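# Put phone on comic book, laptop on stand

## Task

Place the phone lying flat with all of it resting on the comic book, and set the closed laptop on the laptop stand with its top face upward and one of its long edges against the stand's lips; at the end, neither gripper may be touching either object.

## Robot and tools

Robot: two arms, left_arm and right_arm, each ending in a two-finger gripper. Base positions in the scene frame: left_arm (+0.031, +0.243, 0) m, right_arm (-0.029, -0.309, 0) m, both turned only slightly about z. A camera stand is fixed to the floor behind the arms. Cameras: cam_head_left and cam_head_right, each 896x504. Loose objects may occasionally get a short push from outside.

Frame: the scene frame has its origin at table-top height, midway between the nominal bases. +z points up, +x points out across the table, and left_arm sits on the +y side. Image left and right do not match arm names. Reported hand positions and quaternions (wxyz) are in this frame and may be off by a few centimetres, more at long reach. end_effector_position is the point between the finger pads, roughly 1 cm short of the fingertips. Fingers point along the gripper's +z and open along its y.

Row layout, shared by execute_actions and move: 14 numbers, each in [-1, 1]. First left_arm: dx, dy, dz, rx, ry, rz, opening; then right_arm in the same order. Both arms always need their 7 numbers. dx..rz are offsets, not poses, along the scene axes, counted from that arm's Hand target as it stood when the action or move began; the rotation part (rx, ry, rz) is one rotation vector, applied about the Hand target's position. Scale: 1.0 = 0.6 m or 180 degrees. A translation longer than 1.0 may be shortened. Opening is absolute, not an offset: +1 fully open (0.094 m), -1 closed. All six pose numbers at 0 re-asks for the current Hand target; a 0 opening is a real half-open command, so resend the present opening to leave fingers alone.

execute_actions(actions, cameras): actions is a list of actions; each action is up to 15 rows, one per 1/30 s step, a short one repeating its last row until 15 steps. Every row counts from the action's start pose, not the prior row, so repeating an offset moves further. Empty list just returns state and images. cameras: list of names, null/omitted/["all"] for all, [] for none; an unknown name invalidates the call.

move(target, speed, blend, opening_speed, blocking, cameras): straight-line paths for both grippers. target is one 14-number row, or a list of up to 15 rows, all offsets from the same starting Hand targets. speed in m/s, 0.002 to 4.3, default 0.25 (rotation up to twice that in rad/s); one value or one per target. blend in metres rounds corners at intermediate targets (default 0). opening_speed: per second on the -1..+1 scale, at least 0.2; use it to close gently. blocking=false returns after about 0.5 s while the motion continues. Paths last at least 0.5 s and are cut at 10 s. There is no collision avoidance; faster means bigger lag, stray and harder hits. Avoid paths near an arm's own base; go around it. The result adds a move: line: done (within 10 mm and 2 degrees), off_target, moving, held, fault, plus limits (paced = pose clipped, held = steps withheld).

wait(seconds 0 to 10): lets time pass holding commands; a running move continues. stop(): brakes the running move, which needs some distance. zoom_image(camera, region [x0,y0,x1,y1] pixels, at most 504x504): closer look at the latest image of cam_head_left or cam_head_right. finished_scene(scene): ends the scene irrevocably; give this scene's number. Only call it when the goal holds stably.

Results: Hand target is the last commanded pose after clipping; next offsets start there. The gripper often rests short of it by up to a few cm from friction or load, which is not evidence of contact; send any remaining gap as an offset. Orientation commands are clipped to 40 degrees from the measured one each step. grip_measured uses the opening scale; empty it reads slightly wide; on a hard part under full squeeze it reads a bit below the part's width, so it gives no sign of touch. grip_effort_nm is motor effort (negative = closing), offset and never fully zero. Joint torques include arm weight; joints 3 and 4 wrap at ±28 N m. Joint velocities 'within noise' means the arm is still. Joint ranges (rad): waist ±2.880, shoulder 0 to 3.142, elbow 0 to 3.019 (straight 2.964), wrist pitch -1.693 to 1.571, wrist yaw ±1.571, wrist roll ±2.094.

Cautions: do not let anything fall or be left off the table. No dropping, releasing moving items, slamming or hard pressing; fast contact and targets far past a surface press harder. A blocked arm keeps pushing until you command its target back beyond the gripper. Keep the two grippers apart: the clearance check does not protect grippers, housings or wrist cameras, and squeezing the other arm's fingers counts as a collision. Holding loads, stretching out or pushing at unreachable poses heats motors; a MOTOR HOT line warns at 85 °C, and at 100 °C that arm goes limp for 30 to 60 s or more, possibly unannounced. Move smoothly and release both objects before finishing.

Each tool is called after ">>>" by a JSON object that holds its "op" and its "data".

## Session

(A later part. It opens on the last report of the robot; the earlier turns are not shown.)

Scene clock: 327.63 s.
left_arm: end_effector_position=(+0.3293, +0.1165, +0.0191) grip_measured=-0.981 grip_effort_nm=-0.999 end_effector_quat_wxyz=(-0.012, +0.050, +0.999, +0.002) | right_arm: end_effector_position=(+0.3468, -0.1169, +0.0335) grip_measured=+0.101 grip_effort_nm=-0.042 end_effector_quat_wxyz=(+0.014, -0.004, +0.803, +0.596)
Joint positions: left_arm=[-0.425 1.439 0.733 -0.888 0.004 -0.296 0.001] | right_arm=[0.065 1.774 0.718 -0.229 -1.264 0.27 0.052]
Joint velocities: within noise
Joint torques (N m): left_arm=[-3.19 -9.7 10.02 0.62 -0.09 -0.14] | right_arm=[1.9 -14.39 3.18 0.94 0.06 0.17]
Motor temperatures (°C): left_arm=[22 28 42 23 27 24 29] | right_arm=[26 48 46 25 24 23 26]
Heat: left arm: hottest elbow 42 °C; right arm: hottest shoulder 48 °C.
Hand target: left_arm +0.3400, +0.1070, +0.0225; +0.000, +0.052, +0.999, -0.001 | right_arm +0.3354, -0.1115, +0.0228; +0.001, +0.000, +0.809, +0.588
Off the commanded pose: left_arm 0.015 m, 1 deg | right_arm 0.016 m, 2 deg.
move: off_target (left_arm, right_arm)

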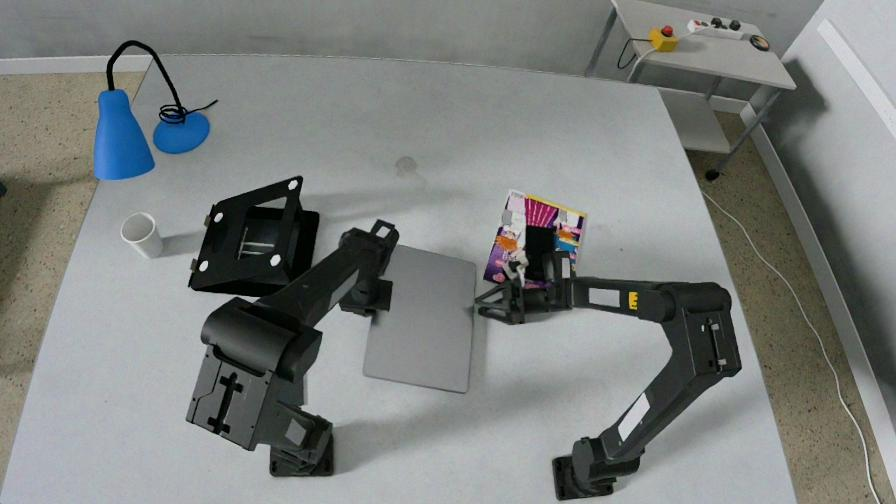

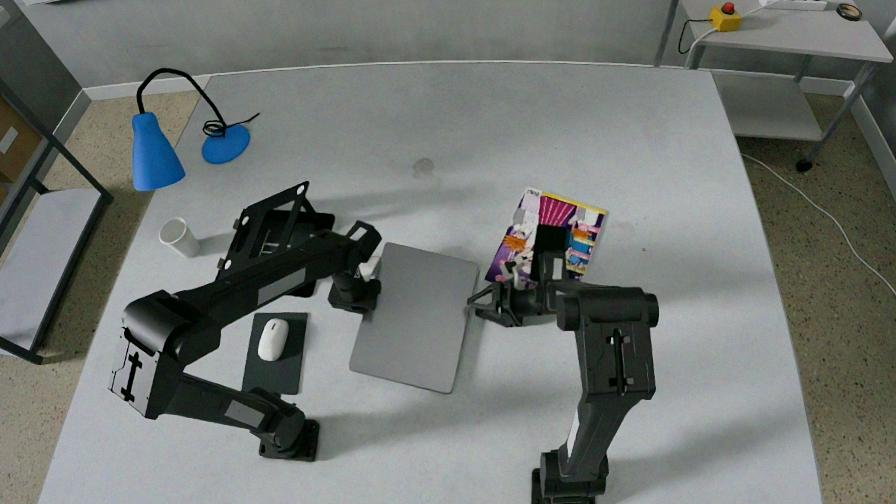

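>>> {"op": "move", "data": {"target": [[0,-0.02,0,0,0,0,-1,0,0.05,0,0.0,0,0,0.1],[0,-0.03,0.03,0,0,0,-1,0,0.09,0,0.0,0,0,0.1]], "speed": 0.06}}

>>> {"op": "zoom_image", "data": {"camera": "cam_head_left", "region": [300, 220, 552, 420]}}

>>> {"op": "zoom_image", "data": {"camera": "cam_head_right", "region": [300, 220, 552, 420]}}

Scene clock: 333.27 s.
left_arm: end_effector_position=(+0.3176, +0.1202, +0.0195) grip_measured=-0.981 grip_effort_nm=-0.979 end_effector_quat_wxyz=(-0.030, +0.028, +0.999, +0.023) | right_arm: end_effector_position=(+0.3532, -0.0733, +0.0355) grip_measured=+0.101 grip_effort_nm=-0.046 end_effector_quat_wxyz=(+0.029, +0.006, +0.810, +0.586)
Joint positions: left_arm=[-0.442 1.44 0.733 -0.937 -0.019 -0.357 0.001] | right_arm=[0.184 1.764 0.666 0.166 -1.173 0.636 0.052]
Joint velocities: within noise
Joint torques (N m): left_arm=[-4.54 -11.58 13.45 0.29 0.76 0] | right_arm=[3.43 -12.75 3.75 1.35 -0.77 0.22]
Motor temperatures (°C): left_arm=[22 28 42 23 27 24 29] | right_arm=[26 47 45 25 24 23 26]
Heat: left arm: hottest elbow 42 °C; right arm: hottest shoulder 47 °C.
Hand target: left_arm +0.3400, +0.0890, +0.0405; -0.001, +0.052, +0.999, -0.001 | right_arm +0.3354, -0.0575, +0.0228; +0.001, +0.000, +0.809, +0.588
Off the commanded pose: left_arm 0.044 m, 5 deg | right_arm 0.027 m, 3 deg.
move: off_target (left_arm, right_arm)

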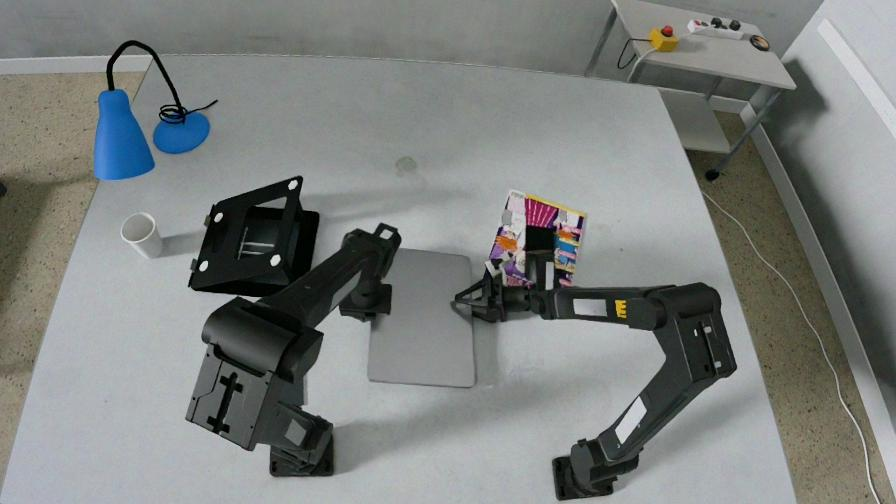

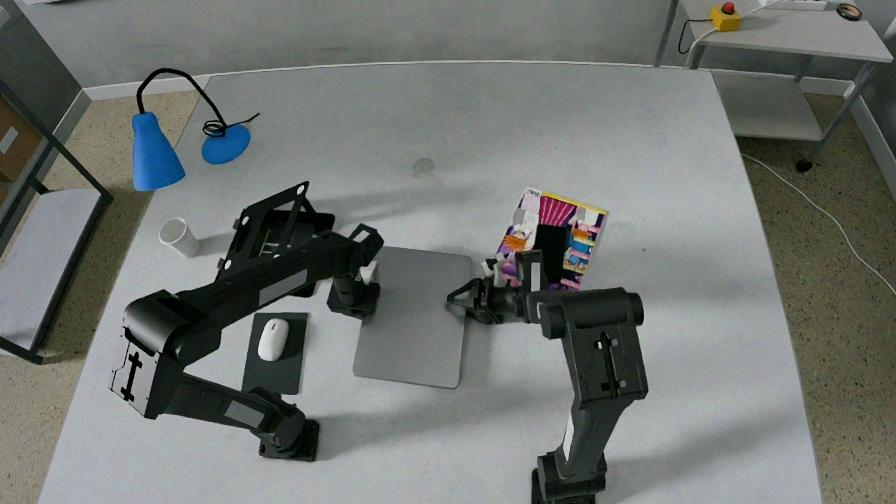

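Scaled by 2.000.

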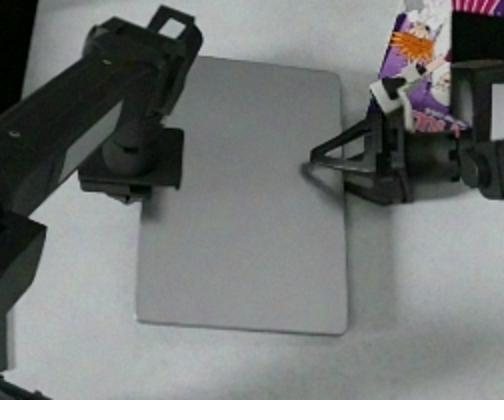

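Scaled by 2.000.

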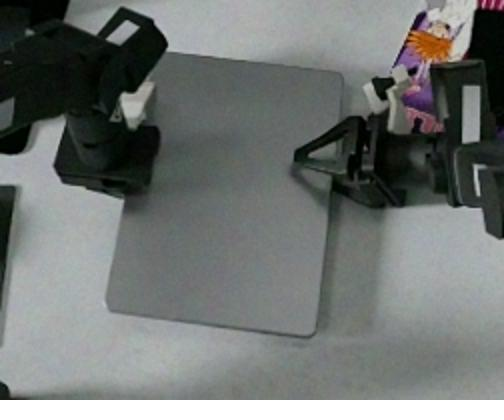

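>>> {"op": "move", "data": {"target": [0,0.04,-0.01,0,0,0,-1,0,-0.02,0.0,0.0,0,0,-0.95], "speed": 0.1, "opening_speed": 0.7}}

>>> {"op": "zoom_image", "data": {"camera": "cam_head_right", "region": [300, 220, 552, 420]}}

Scene clock: 337.27 s.
left_arm: end_effector_position=(+0.3197, +0.1218, +0.0201) grip_measured=-0.981 grip_effort_nm=-0.979 end_effector_quat_wxyz=(-0.030, +0.049, +0.998, +0.016) | right_arm: end_effector_position=(+0.3433, -0.0738, +0.0328) grip_measured=-0.567 grip_effort_nm=-1.033 end_effector_quat_wxyz=(+0.012, -0.001, +0.804, +0.594)
Joint positions: left_arm=[-0.428 1.437 0.733 -0.933 -0.009 -0.303 0.001] | right_arm=[0.182 1.773 0.663 0.129 -1.209 0.598 0.02]
Joint velocities: within noise
Joint torques (N m): left_arm=[-1.08 -11.52 10.62 0.68 0.28 0.16] | right_arm=[1.67 -13.74 4.15 0.54 -0.13 -0.02]
Motor temperatures (°C): left_arm=[22 28 42 23 27 24 29] | right_arm=[26 47 45 25 24 23 26]
Heat: left arm: hottest elbow 42 °C; right arm: hottest shoulder 47 °C.
Hand target: left_arm +0.3401, +0.1130, +0.0346; +0.000, +0.052, +0.999, -0.001 | right_arm +0.3353, -0.0695, +0.0229; +0.000, +0.000, +0.809, +0.588
Off the commanded pose: left_arm 0.026 m, 4 deg | right_arm 0.013 m, 2 deg.
move: off_target (left_arm, right_arm)

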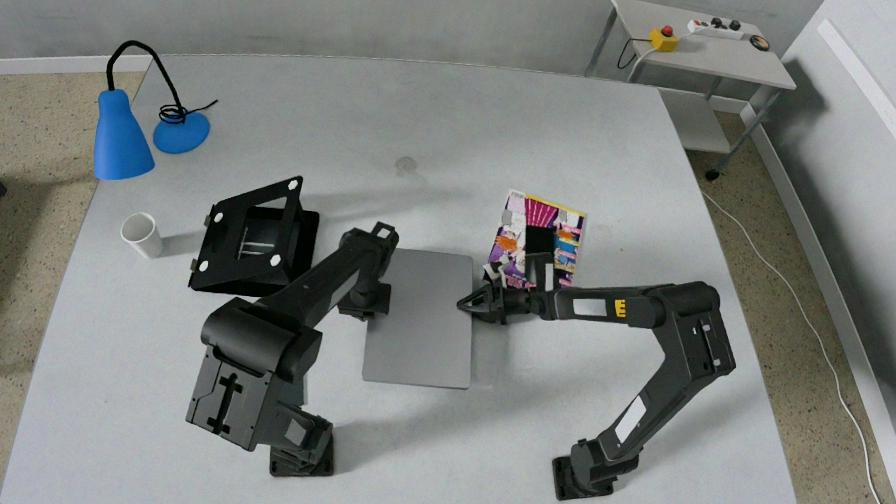

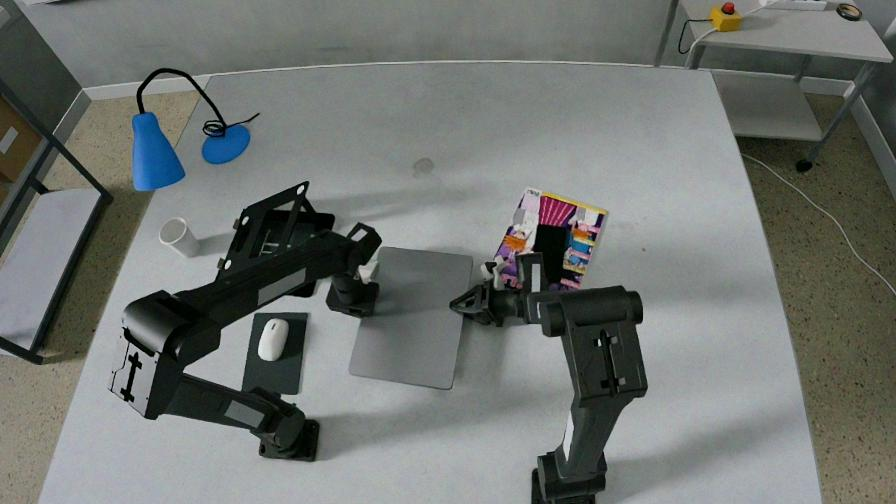

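Scaled by 2.000.

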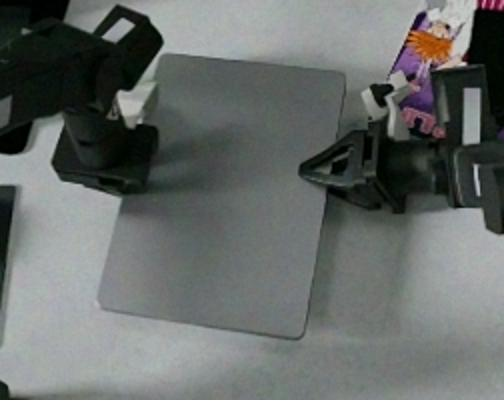

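>>> {"op": "move", "data": {"target": [[0,0.04,0.02,0,0,0,-1,0,0.0,0.15,0.03,0,0,-0.95],[0,0.1,0.15,0,0,0,-1,0,0.0,0.32,0.06,0,0,-0.95]], "speed": 0.1}}

>>> {"op": "zoom_image", "data": {"camera": "cam_head_right", "region": [200, 120, 602, 420]}}

Scene clock: 343.77 s.
left_arm: end_effector_position=(+0.3155, +0.1748, +0.0987) grip_measured=-0.981 grip_effort_nm=-0.974 end_effector_quat_wxyz=(-0.034, +0.055, +0.998, +0.007) | right_arm: end_effector_position=(+0.3233, -0.0738, +0.1495) grip_measured=-0.664 grip_effort_nm=-1.043 end_effector_quat_wxyz=(-0.034, +0.050, +0.777, +0.626)
Joint positions: left_arm=[-0.263 1.246 0.799 -1.193 -0.003 -0.125 0.001] | right_arm=[0.181 1.441 0.645 -0.049 -1.281 0.865 0.016]
Joint velocities: within noise
Joint torques (N m): left_arm=[-0.38 -9.76 14.83 -0.1 0.1 0.07] | right_arm=[0.38 -18.73 10.73 2.44 -2.84 0.48]
Motor temperatures (°C): left_arm=[22 28 42 23 27 24 29] | right_arm=[26 47 44 25 27 23 26]
Heat: left arm: hottest elbow 42 °C; right arm: hottest shoulder 47 °C.
Hand target: left_arm +0.3400, +0.1731, +0.1245; -0.001, +0.052, +0.999, -0.001 | right_arm +0.3355, -0.0695, +0.2149; +0.001, +0.000, +0.750, +0.662
Off the commanded pose: left_arm 0.036 m, 4 deg | right_arm 0.067 m, 9 deg.
move: off_target (left_arm, right_arm)

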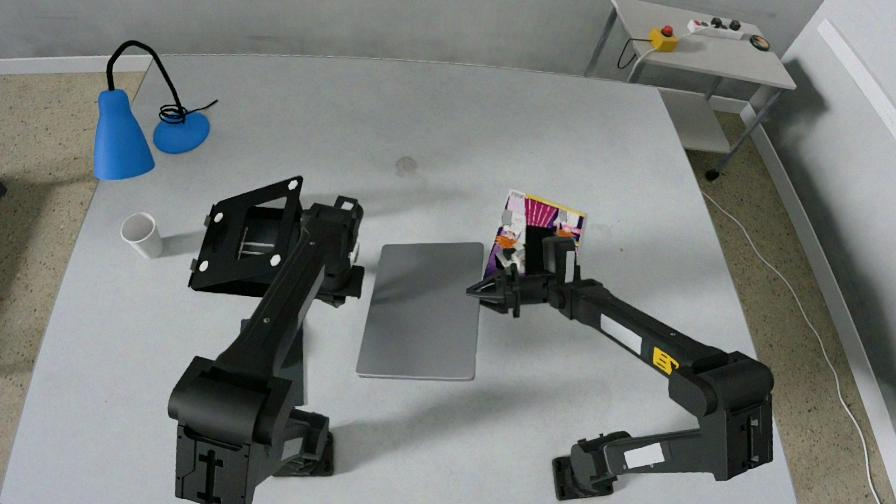

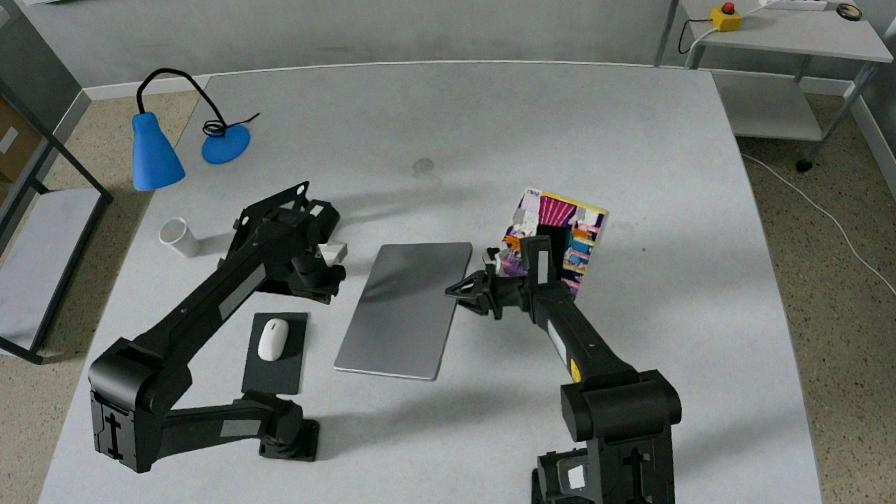

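Scaled by 1.254.

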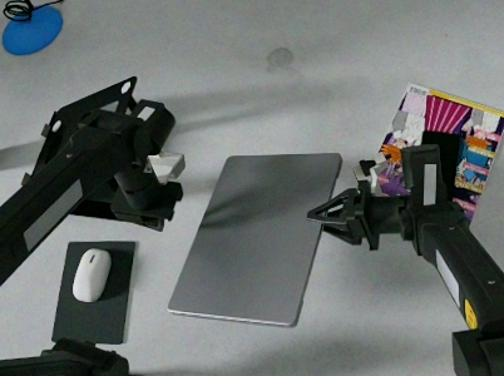

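>>> {"op": "move", "data": {"target": [[0,0.0,0.22,0,0,0,0.3,0,-0.05,0.24,0.0,0,0,-0.95],[0.205,0.215,0.2,0,0,0,0.3,0,-0.2,0.26,0.0,0,0,-0.95]], "speed": [0.2,0.2]}}

>>> {"op": "zoom_image", "data": {"camera": "cam_head_right", "region": [180, 120, 402, 320]}}

>>> {"op": "zoom_image", "data": {"camera": "cam_head_left", "region": [180, 120, 402, 320]}}

Scene clock: 358.17 s.
left_arm: end_effector_position=(+0.4413, +0.2960, +0.2225) grip_measured=+0.298 grip_effort_nm=0.129 end_effector_quat_wxyz=(-0.031, +0.052, +0.998, -0.004) | right_arm: end_effector_position=(+0.3096, -0.1876, +0.3020) grip_measured=-0.664 grip_effort_nm=-1.038 end_effector_quat_wxyz=(+0.000, +0.045, +0.784, +0.619)
Joint positions: left_arm=[0.1 1.467 1.351 -1.518 -0.003 0.233 0.061] | right_arm=[-0.146 1.306 1.037 -1.638 -1.322 -0.289 0.016]
Joint velocities: within noise
Joint torques (N m): left_arm=[-0.79 -12.63 16.2 0.25 0.11 0.09] | right_arm=[0.03 -13.33 16.99 -1.81 -3.43 0.35]
Motor temperatures (°C): left_arm=[22 28 43 23 27 24 29] | right_arm=[26 48 47 25 36 23 27]
Heat: left arm: hottest elbow 43 °C; right arm: hottest shoulder 48 °C.
Hand target: left_arm +0.4630, +0.3021, +0.2446; +0.000, +0.052, +0.999, -0.001 | right_arm +0.3354, -0.1895, +0.3709; +0.001, +0.000, +0.750, +0.662
Off the commanded pose: left_arm 0.031 m, 4 deg | right_arm 0.074 m, 8 deg.
joint sent to its limit (right arm) — joint 4 (wrist pitch), lower limit. The joint targets are off in position and orientation.
move: off_target (left_arm, right_arm)

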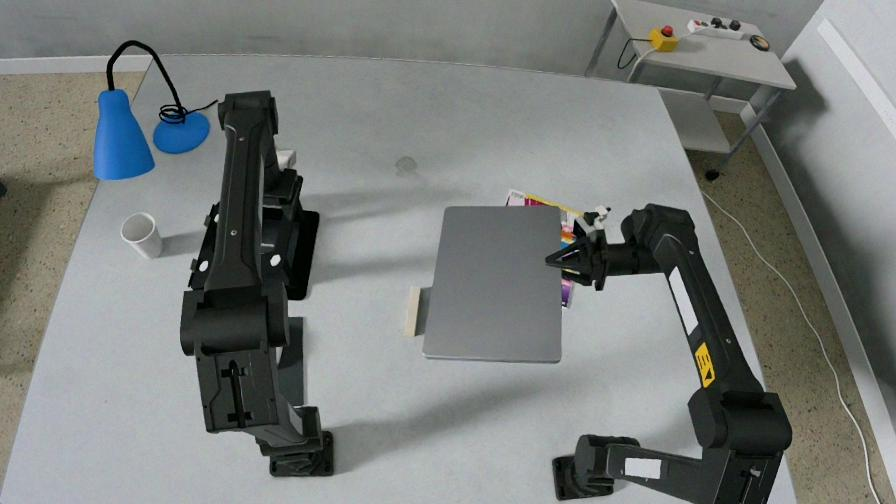

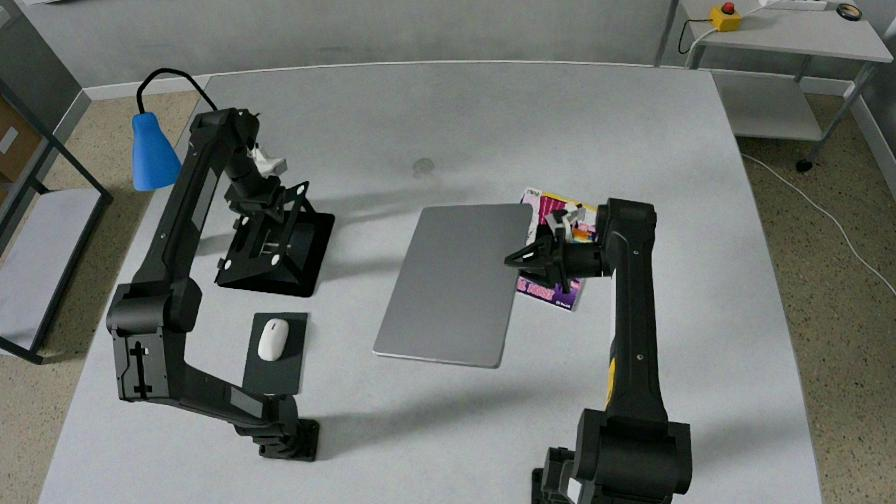

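Scaled by 2.270.

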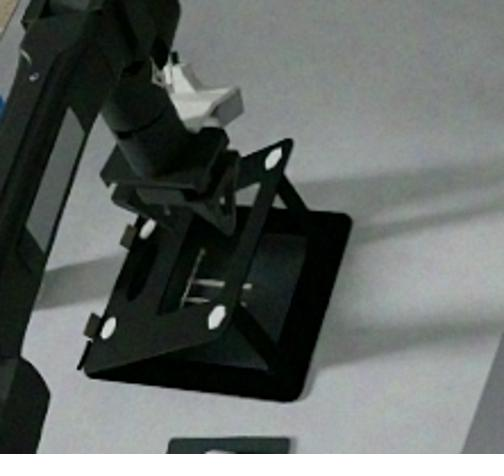

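Scaled by 2.270.

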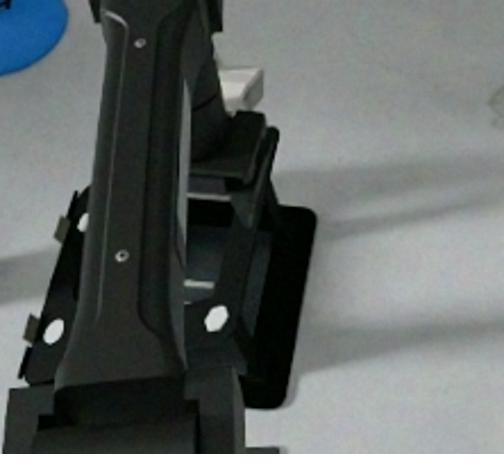

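>>> {"op": "move", "data": {"target": [[0,0.0,-0.222,0,0,0,0.3,0,0,0,0.0,0,0,-0.95],[0,0.0,-0.222,0,0,0,-0.8,0,0,0,0.0,0,0,-0.95]], "speed": [0.15,0.2], "opening_speed": 1.0}}

>>> {"op": "zoom_image", "data": {"camera": "cam_head_right", "region": [180, 120, 402, 320]}}

>>> {"op": "zoom_image", "data": {"camera": "cam_head_left", "region": [350, 220, 502, 370]}}

Scene clock: 365.57 s.
left_arm: end_effector_position=(+0.4631, +0.2985, +0.1156) grip_measured=-0.376 grip_effort_nm=-1.009 end_effector_quat_wxyz=(-0.001, +0.049, +0.999, +0.000) | right_arm: end_effector_position=(+0.3096, -0.1879, +0.3017) grip_measured=-0.664 grip_effort_nm=-1.038 end_effector_quat_wxyz=(+0.002, +0.042, +0.784, +0.619)
Joint positions: left_arm=[0.1 1.555 1.161 -1.178 -0.001 0.228 0.029] | right_arm=[-0.147 1.306 1.037 -1.638 -1.32 -0.296 0.016]
Joint velocities: within noise
Joint torques (N m): left_arm=[-0.32 -14.56 8.73 0.69 0.06 0.17] | right_arm=[0.09 -13.33 16.92 -1.81 -3.47 0.42]
Motor temperatures (°C): left_arm=[22 28 44 23 27 24 29] | right_arm=[26 47 52 25 41 23 27]
Heat: left arm: hottest elbow 44 °C; right arm: hottest elbow 52 °C.
Hand target: left_arm +0.4629, +0.3022, +0.1113; -0.001, +0.052, +0.999, -0.001 | right_arm +0.3355, -0.1895, +0.3708; +0.001, +0.000, +0.750, +0.661
Off the commanded pose: left_arm 0.006 m, 0 deg | right_arm 0.074 m, 8 deg.
joint sent to its limit (right arm) — joint 4 (wrist pitch), lower limit. The joint targets are off in position and orientation.
move: off_target (right_arm)

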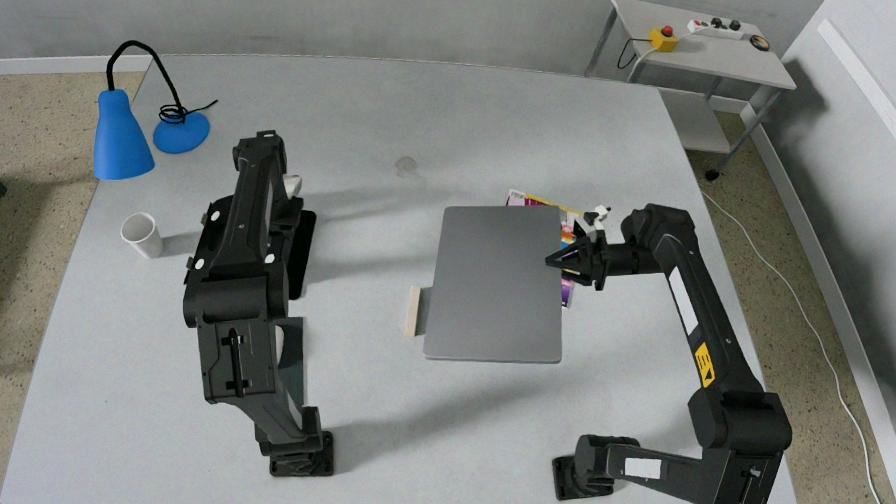

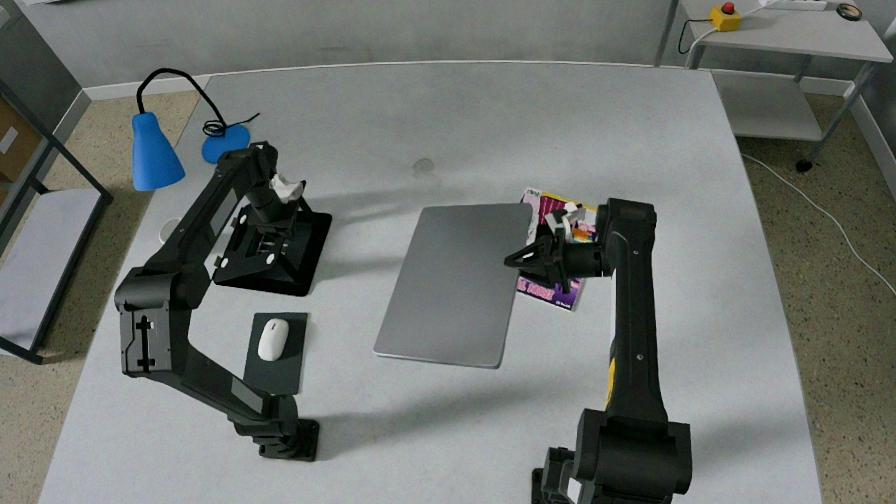

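Scaled by 2.270.

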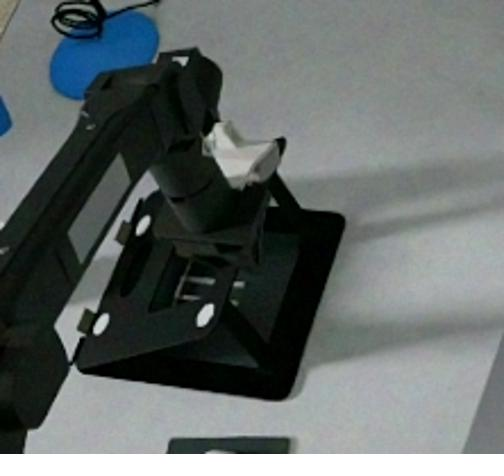

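Scaled by 3.316.

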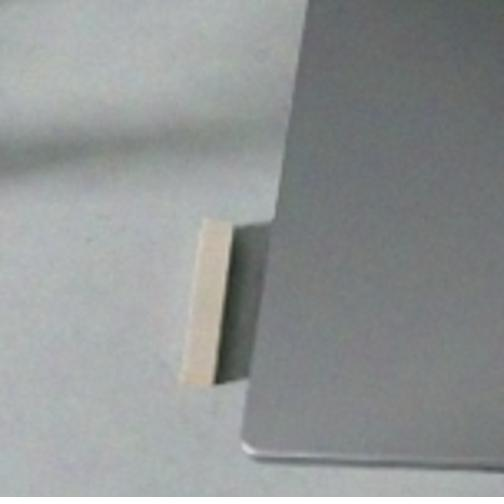

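>>> {"op": "move", "data": {"target": [[0,0.0,0.12,0,0,0,-0.85,0,0,0,0.0,0,0,-0.95],[-0.055,-0.33,0.13,0,0,-0.108,-0.85,0,0,0,0.0,0,0,-0.95]], "speed": [0.12,0.15]}}

>>> {"op": "zoom_image", "data": {"camera": "cam_head_right", "region": [200, 120, 402, 320]}}

Scene clock: 381.50 s.
left_arm: end_effector_position=(+0.4138, +0.1158, +0.1524) grip_measured=-0.448 grip_effort_nm=-1.004 end_effector_quat_wxyz=(-0.042, +0.214, +0.976, +0.005) | right_arm: end_effector_position=(+0.3096, -0.1879, +0.3017) grip_measured=-0.664 grip_effort_nm=-1.038 end_effector_quat_wxyz=(+0.003, +0.042, +0.784, +0.619)
Joint positions: left_arm=[-0.348 1.493 1.19 -1.353 -0.002 0.112 0.026] | right_arm=[-0.147 1.306 1.037 -1.638 -1.32 -0.296 0.016]
Joint velocities: within noise
Joint torques (N m): left_arm=[-2.02 -16.5 15.34 -0.36 0.09 0.02] | right_arm=[0.09 -13.39 16.94 -1.8 -3.47 0.43]
Motor temperatures (°C): left_arm=[22 28 44 23 27 24 29] | right_arm=[26 47 59 25 49 23 27]
Heat: left arm: hottest elbow 44 °C; right arm: hottest elbow 59 °C.
Hand target: left_arm +0.4299, +0.1041, +0.1893; -0.001, +0.220, +0.975, -0.001 | right_arm +0.3355, -0.1895, +0.3708; +0.001, +0.000, +0.750, +0.661
Off the commanded pose: left_arm 0.042 m, 5 deg | right_arm 0.074 m, 8 deg.
joint sent to its limit (right arm) — joint 4 (wrist pitch), lower limit. The joint targets are off in position and orientation.
move: off_target (left_arm, right_arm)

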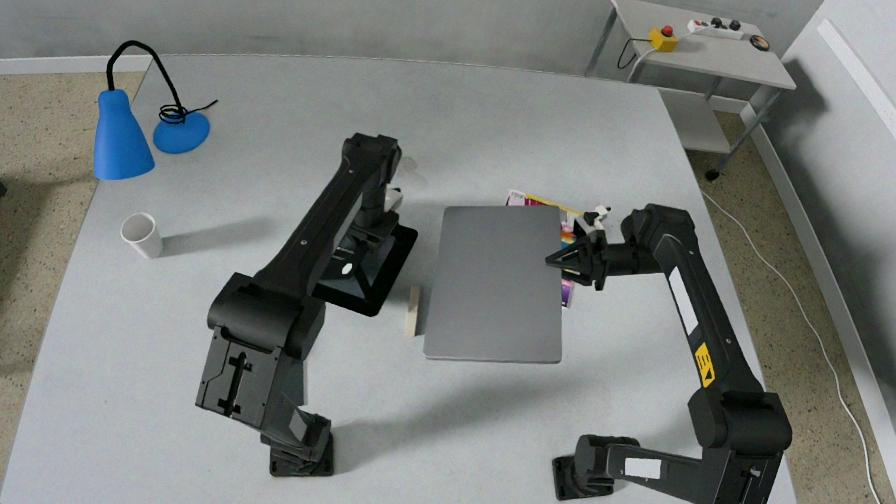

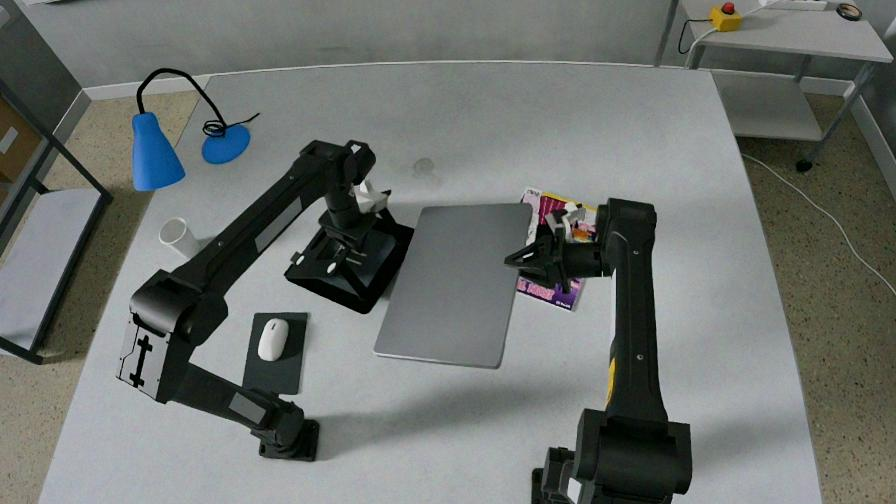

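Scaled by 2.495.

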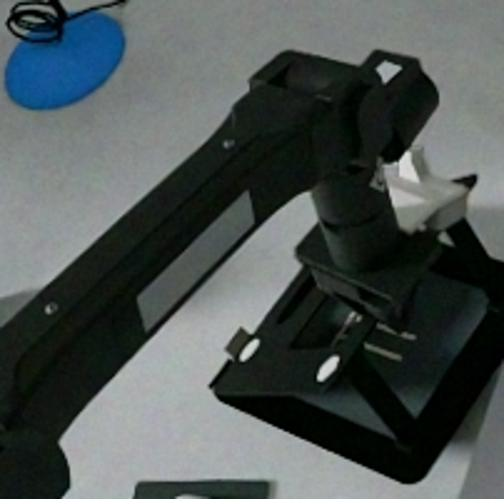

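>>> {"op": "move", "data": {"target": [[0,0.0,-0.12,0,0,0,-0.85,0,0,0,0.0,0,0,-0.95],[0,0.0,-0.145,0,0,0,0.3,0,0,0,0.0,0,0,-0.95],[0,0.0,0.12,0,0,0,0.3,0,0,0,0.0,0,0,-0.95],[-0.2,0.4,0.2,0,0,0,0,0,0,0,0.0,0,0,-0.95]], "speed": [0.12,0.1,0.2,0.4]}}

>>> {"op": "zoom_image", "data": {"camera": "cam_head_right", "region": [250, 140, 452, 340]}}

>>> {"op": "zoom_image", "data": {"camera": "cam_head_left", "region": [250, 140, 452, 340]}}

Scene clock: 390.73 s.
left_arm: end_effector_position=(+0.3146, +0.3416, +0.3087) grip_measured=+0.003 grip_effort_nm=-0.081 end_effector_quat_wxyz=(+0.021, +0.222, +0.975, +0.014) | right_arm: end_effector_position=(+0.3096, -0.1879, +0.3017) grip_measured=-0.664 grip_effort_nm=-1.043 end_effector_quat_wxyz=(+0.003, +0.042, +0.784, +0.619)
Joint positions: left_arm=[0.307 1.1 1.251 -1.672 -0.002 0.784 0.047] | right_arm=[-0.147 1.306 1.037 -1.638 -1.32 -0.297 0.016]
Joint velocities: within noise
Joint torques (N m): left_arm=[-0.56 -7.77 9.87 0.29 0.04 0.11] | right_arm=[0.09 -13.33 16.95 -1.81 -3.47 0.44]
Motor temperatures (°C): left_arm=[22 28 44 23 27 24 29] | right_arm=[26 47 62 25 52 23 27]
Heat: left arm: hottest elbow 44 °C; right arm: hottest elbow 62 °C.
Hand target: left_arm +0.3098, +0.3441, +0.3093; -0.001, +0.220, +0.975, -0.001 | right_arm +0.3354, -0.1894, +0.3708; +0.001, +0.000, +0.750, +0.661
Off the commanded pose: left_arm 0.005 m, 3 deg | right_arm 0.074 m, 8 deg.
joint sent to its limit (left arm) — joint 4 (wrist pitch), lower limit. The joint targets are off in orientation, not in position.
joint sent to its limit (right arm) — joint 4 (wrist pitch), lower limit. The joint targets are off in position and orientation.
move: off_target (left_arm, right_arm); target 2's new opening was sent with left_arm's hand 0.023 m and 3 deg from that target; target 4's new opening was sent with left_arm's hand 0.005 m and 3 deg from that target

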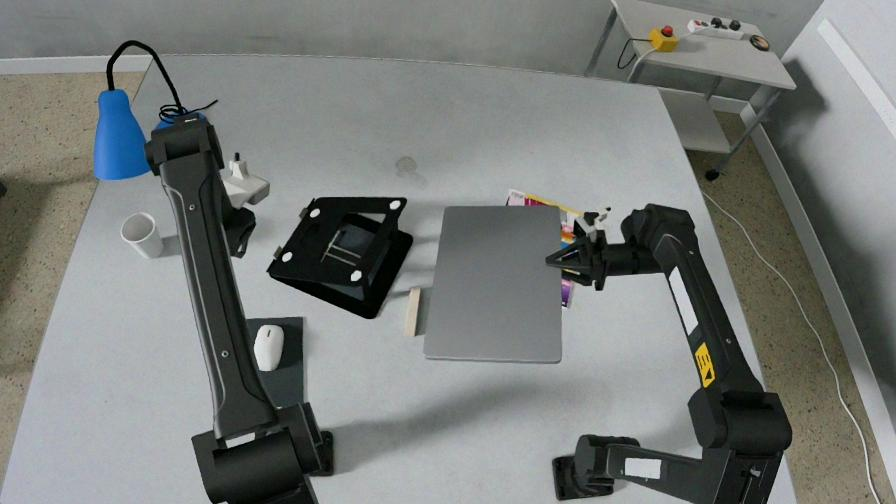

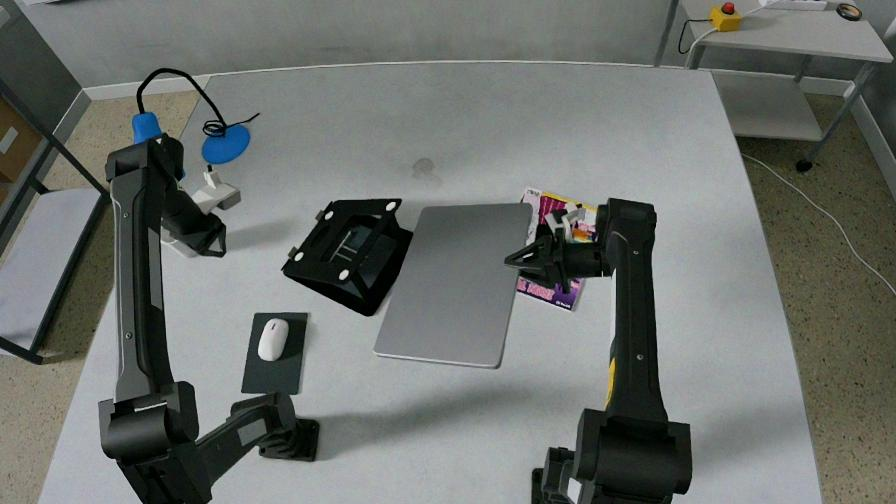

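Scaled by 2.495.

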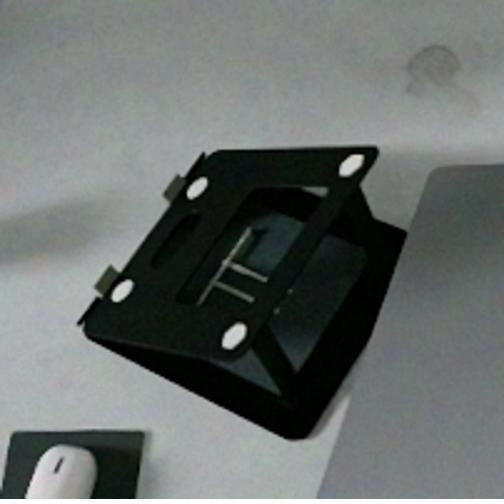

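Scaled by 2.495.

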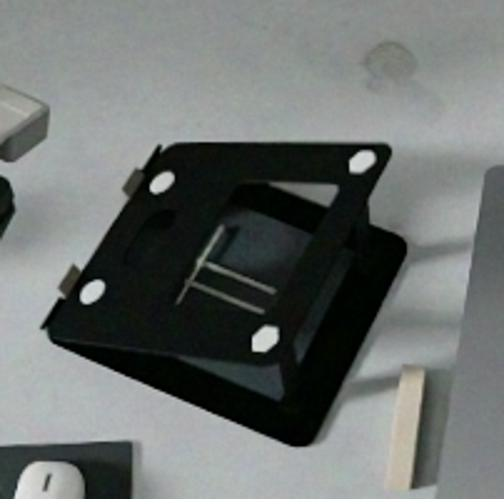

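>>> {"op": "move", "data": {"target": [[0,0,0,0,0,0,0,0.0,0.0,0.05,0,0,0,-0.95],[0,0,0,0,0,0,0,0.24,0.37,0.07,0,0,-0.07,-0.95]], "speed": [0.2,0.2], "blend": [0.02,0]}}

>>> {"op": "zoom_image", "data": {"camera": "cam_head_right", "region": [200, 120, 602, 420]}}

>>> {"op": "zoom_image", "data": {"camera": "cam_head_left", "region": [200, 120, 602, 420]}}

Scene clock: 401.93 s.
left_arm: end_effector_position=(+0.3146, +0.3416, +0.3087) grip_measured=+0.002 grip_effort_nm=-0.081 end_effector_quat_wxyz=(+0.021, +0.222, +0.975, +0.014) | right_arm: end_effector_position=(+0.4919, +0.0253, +0.2861) grip_measured=-0.664 grip_effort_nm=-1.043 end_effector_quat_wxyz=(+0.011, +0.157, +0.787, +0.596)
Joint positions: left_arm=[0.307 1.1 1.251 -1.672 -0.002 0.784 0.047] | right_arm=[0.336 1.58 1.217 -0.155 -0.949 1.317 0.016]
Joint velocities: within noise
Joint torques (N m): left_arm=[-0.03 -7.71 10.09 -0.13 0.12 0.08] | right_arm=[1.26 -28.81 13.49 4.36 -1.7 0.5]
Motor temperatures (°C): left_arm=[22 28 44 23 27 24 29] | right_arm=[26 47 65 25 53 23 28]
Heat: left arm: hottest elbow 44 °C; right arm: hottest elbow 65 °C.
Hand target: left_arm +0.3098, +0.3441, +0.3093; -0.001, +0.220, +0.975, -0.001 | right_arm +0.4794, +0.0324, +0.4129; +0.073, +0.082, +0.745, +0.657
Off the commanded pose: left_arm 0.005 m, 3 deg | right_arm 0.128 m, 14 deg.
joint sent to its limit (left arm) — joint 4 (wrist pitch), lower limit. The joint targets are off in orientation, not in position.
move: off_target (left_arm, right_arm)

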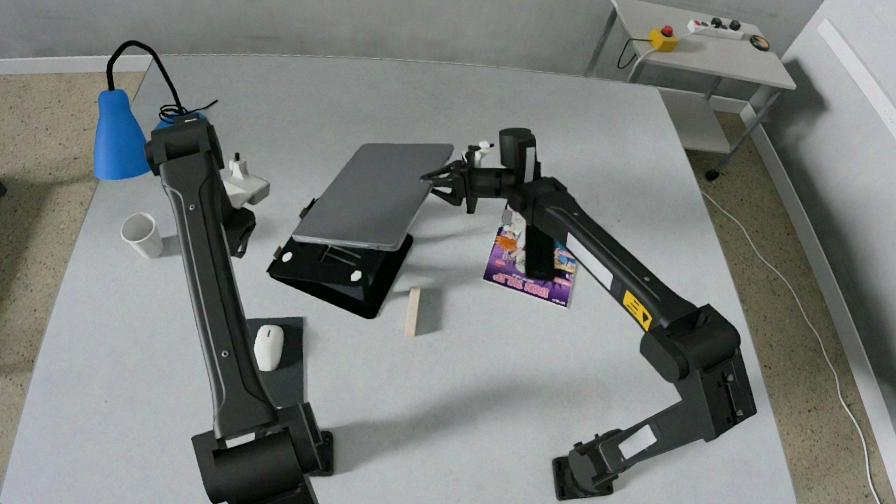

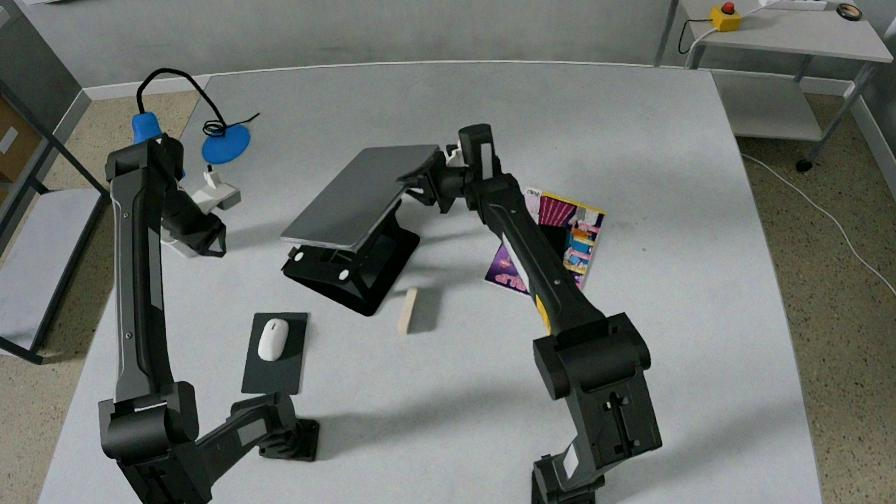

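Scaled by 1.254.

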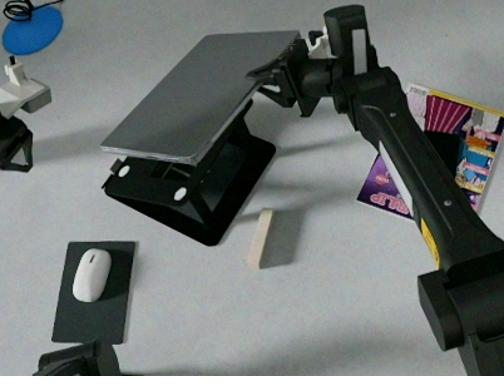

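Scaled by 1.254.

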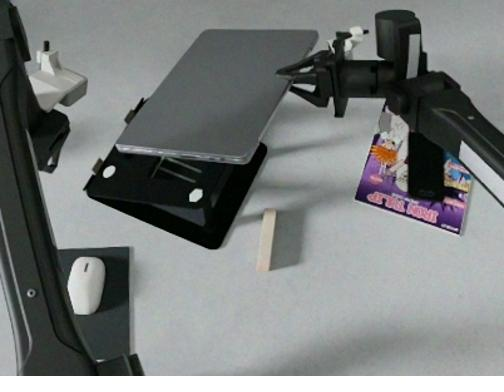

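>>> {"op": "move", "data": {"target": [0,0,0,0,0,0,0,-0.035,0.17,-0.04,0,0,0.022,-0.95], "speed": 0.15}}

>>> {"op": "zoom_image", "data": {"camera": "cam_head_right", "region": [200, 100, 502, 340]}}

>>> {"op": "zoom_image", "data": {"camera": "cam_head_left", "region": [200, 100, 502, 340]}}

Scene clock: 411.00 s.
left_arm: end_effector_position=(+0.3146, +0.3416, +0.3087) grip_measured=+0.002 grip_effort_nm=-0.085 end_effector_quat_wxyz=(+0.021, +0.222, +0.975, +0.014) | right_arm: end_effector_position=(+0.4418, +0.1177, +0.2560) grip_measured=-0.664 grip_effort_nm=-1.038 end_effector_quat_wxyz=(-0.013, +0.126, +0.802, +0.584)
Joint positions: left_arm=[0.307 1.1 1.251 -1.672 -0.002 0.784 0.047] | right_arm=[0.527 1.618 1.19 -0.07 -0.841 1.364 0.016]
Joint velocities: within noise
Joint torques (N m): left_arm=[-0.26 -8.47 9.8 0.1 0.14 0.11] | right_arm=[0.62 -26.11 16.94 4.31 -1.64 0.45]
Motor temperatures (°C): left_arm=[22 28 43 23 27 24 28] | right_arm=[26 47 63 26 47 24 28]
Heat: left arm: hottest elbow 43 °C; right arm: hottest elbow 63 °C.
Hand target: left_arm +0.3098, +0.3441, +0.3093; -0.001, +0.220, +0.975, -0.001 | right_arm +0.4585, +0.1345, +0.3888; +0.050, +0.057, +0.748, +0.660
Off the commanded pose: left_arm 0.005 m, 3 deg | right_arm 0.135 m, 15 deg.
joint sent to its limit (left arm) — joint 4 (wrist pitch), lower limit. The joint targets are off in orientation, not in position.
move: off_target (left_arm, right_arm)

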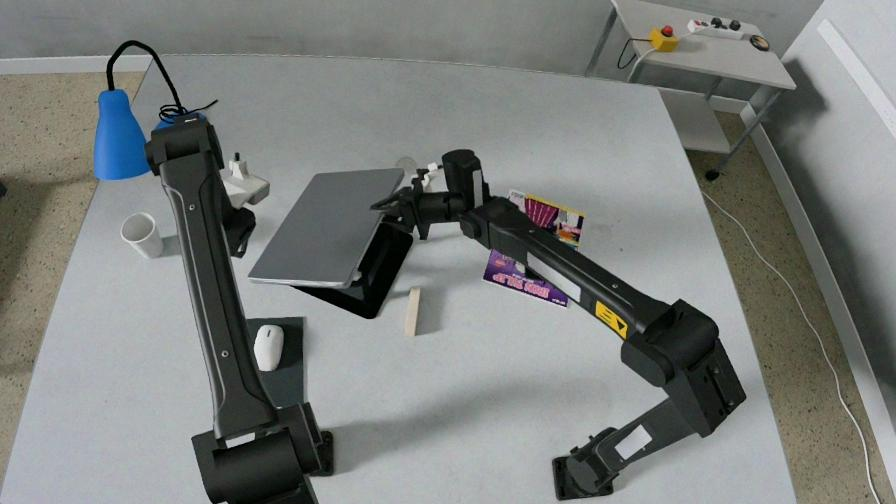

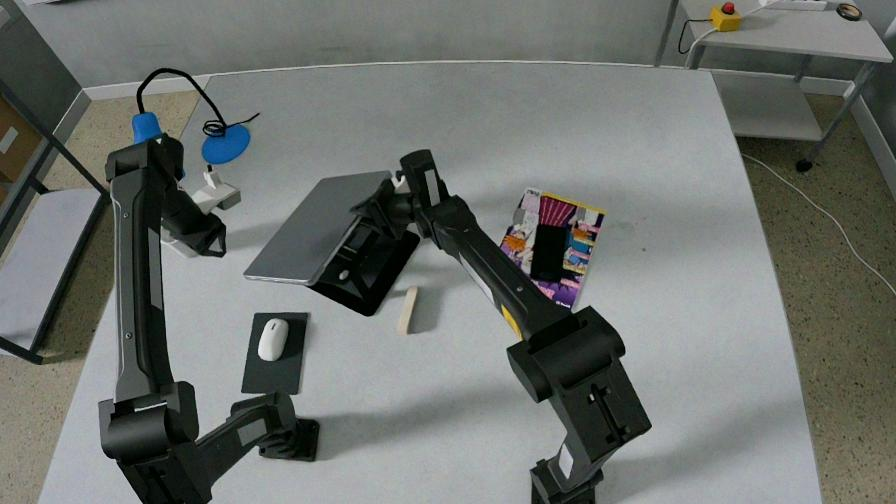

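Scaled by 1.669.

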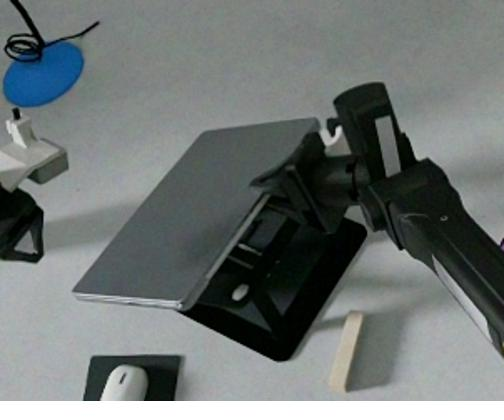

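Scaled by 1.669.

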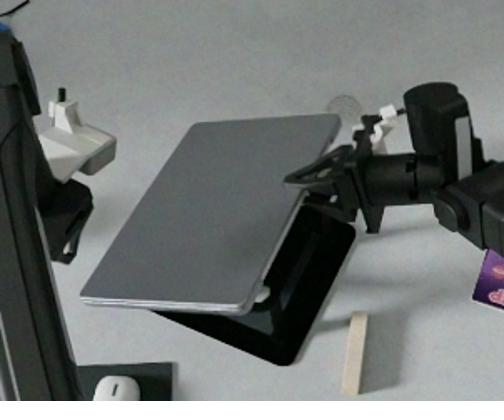

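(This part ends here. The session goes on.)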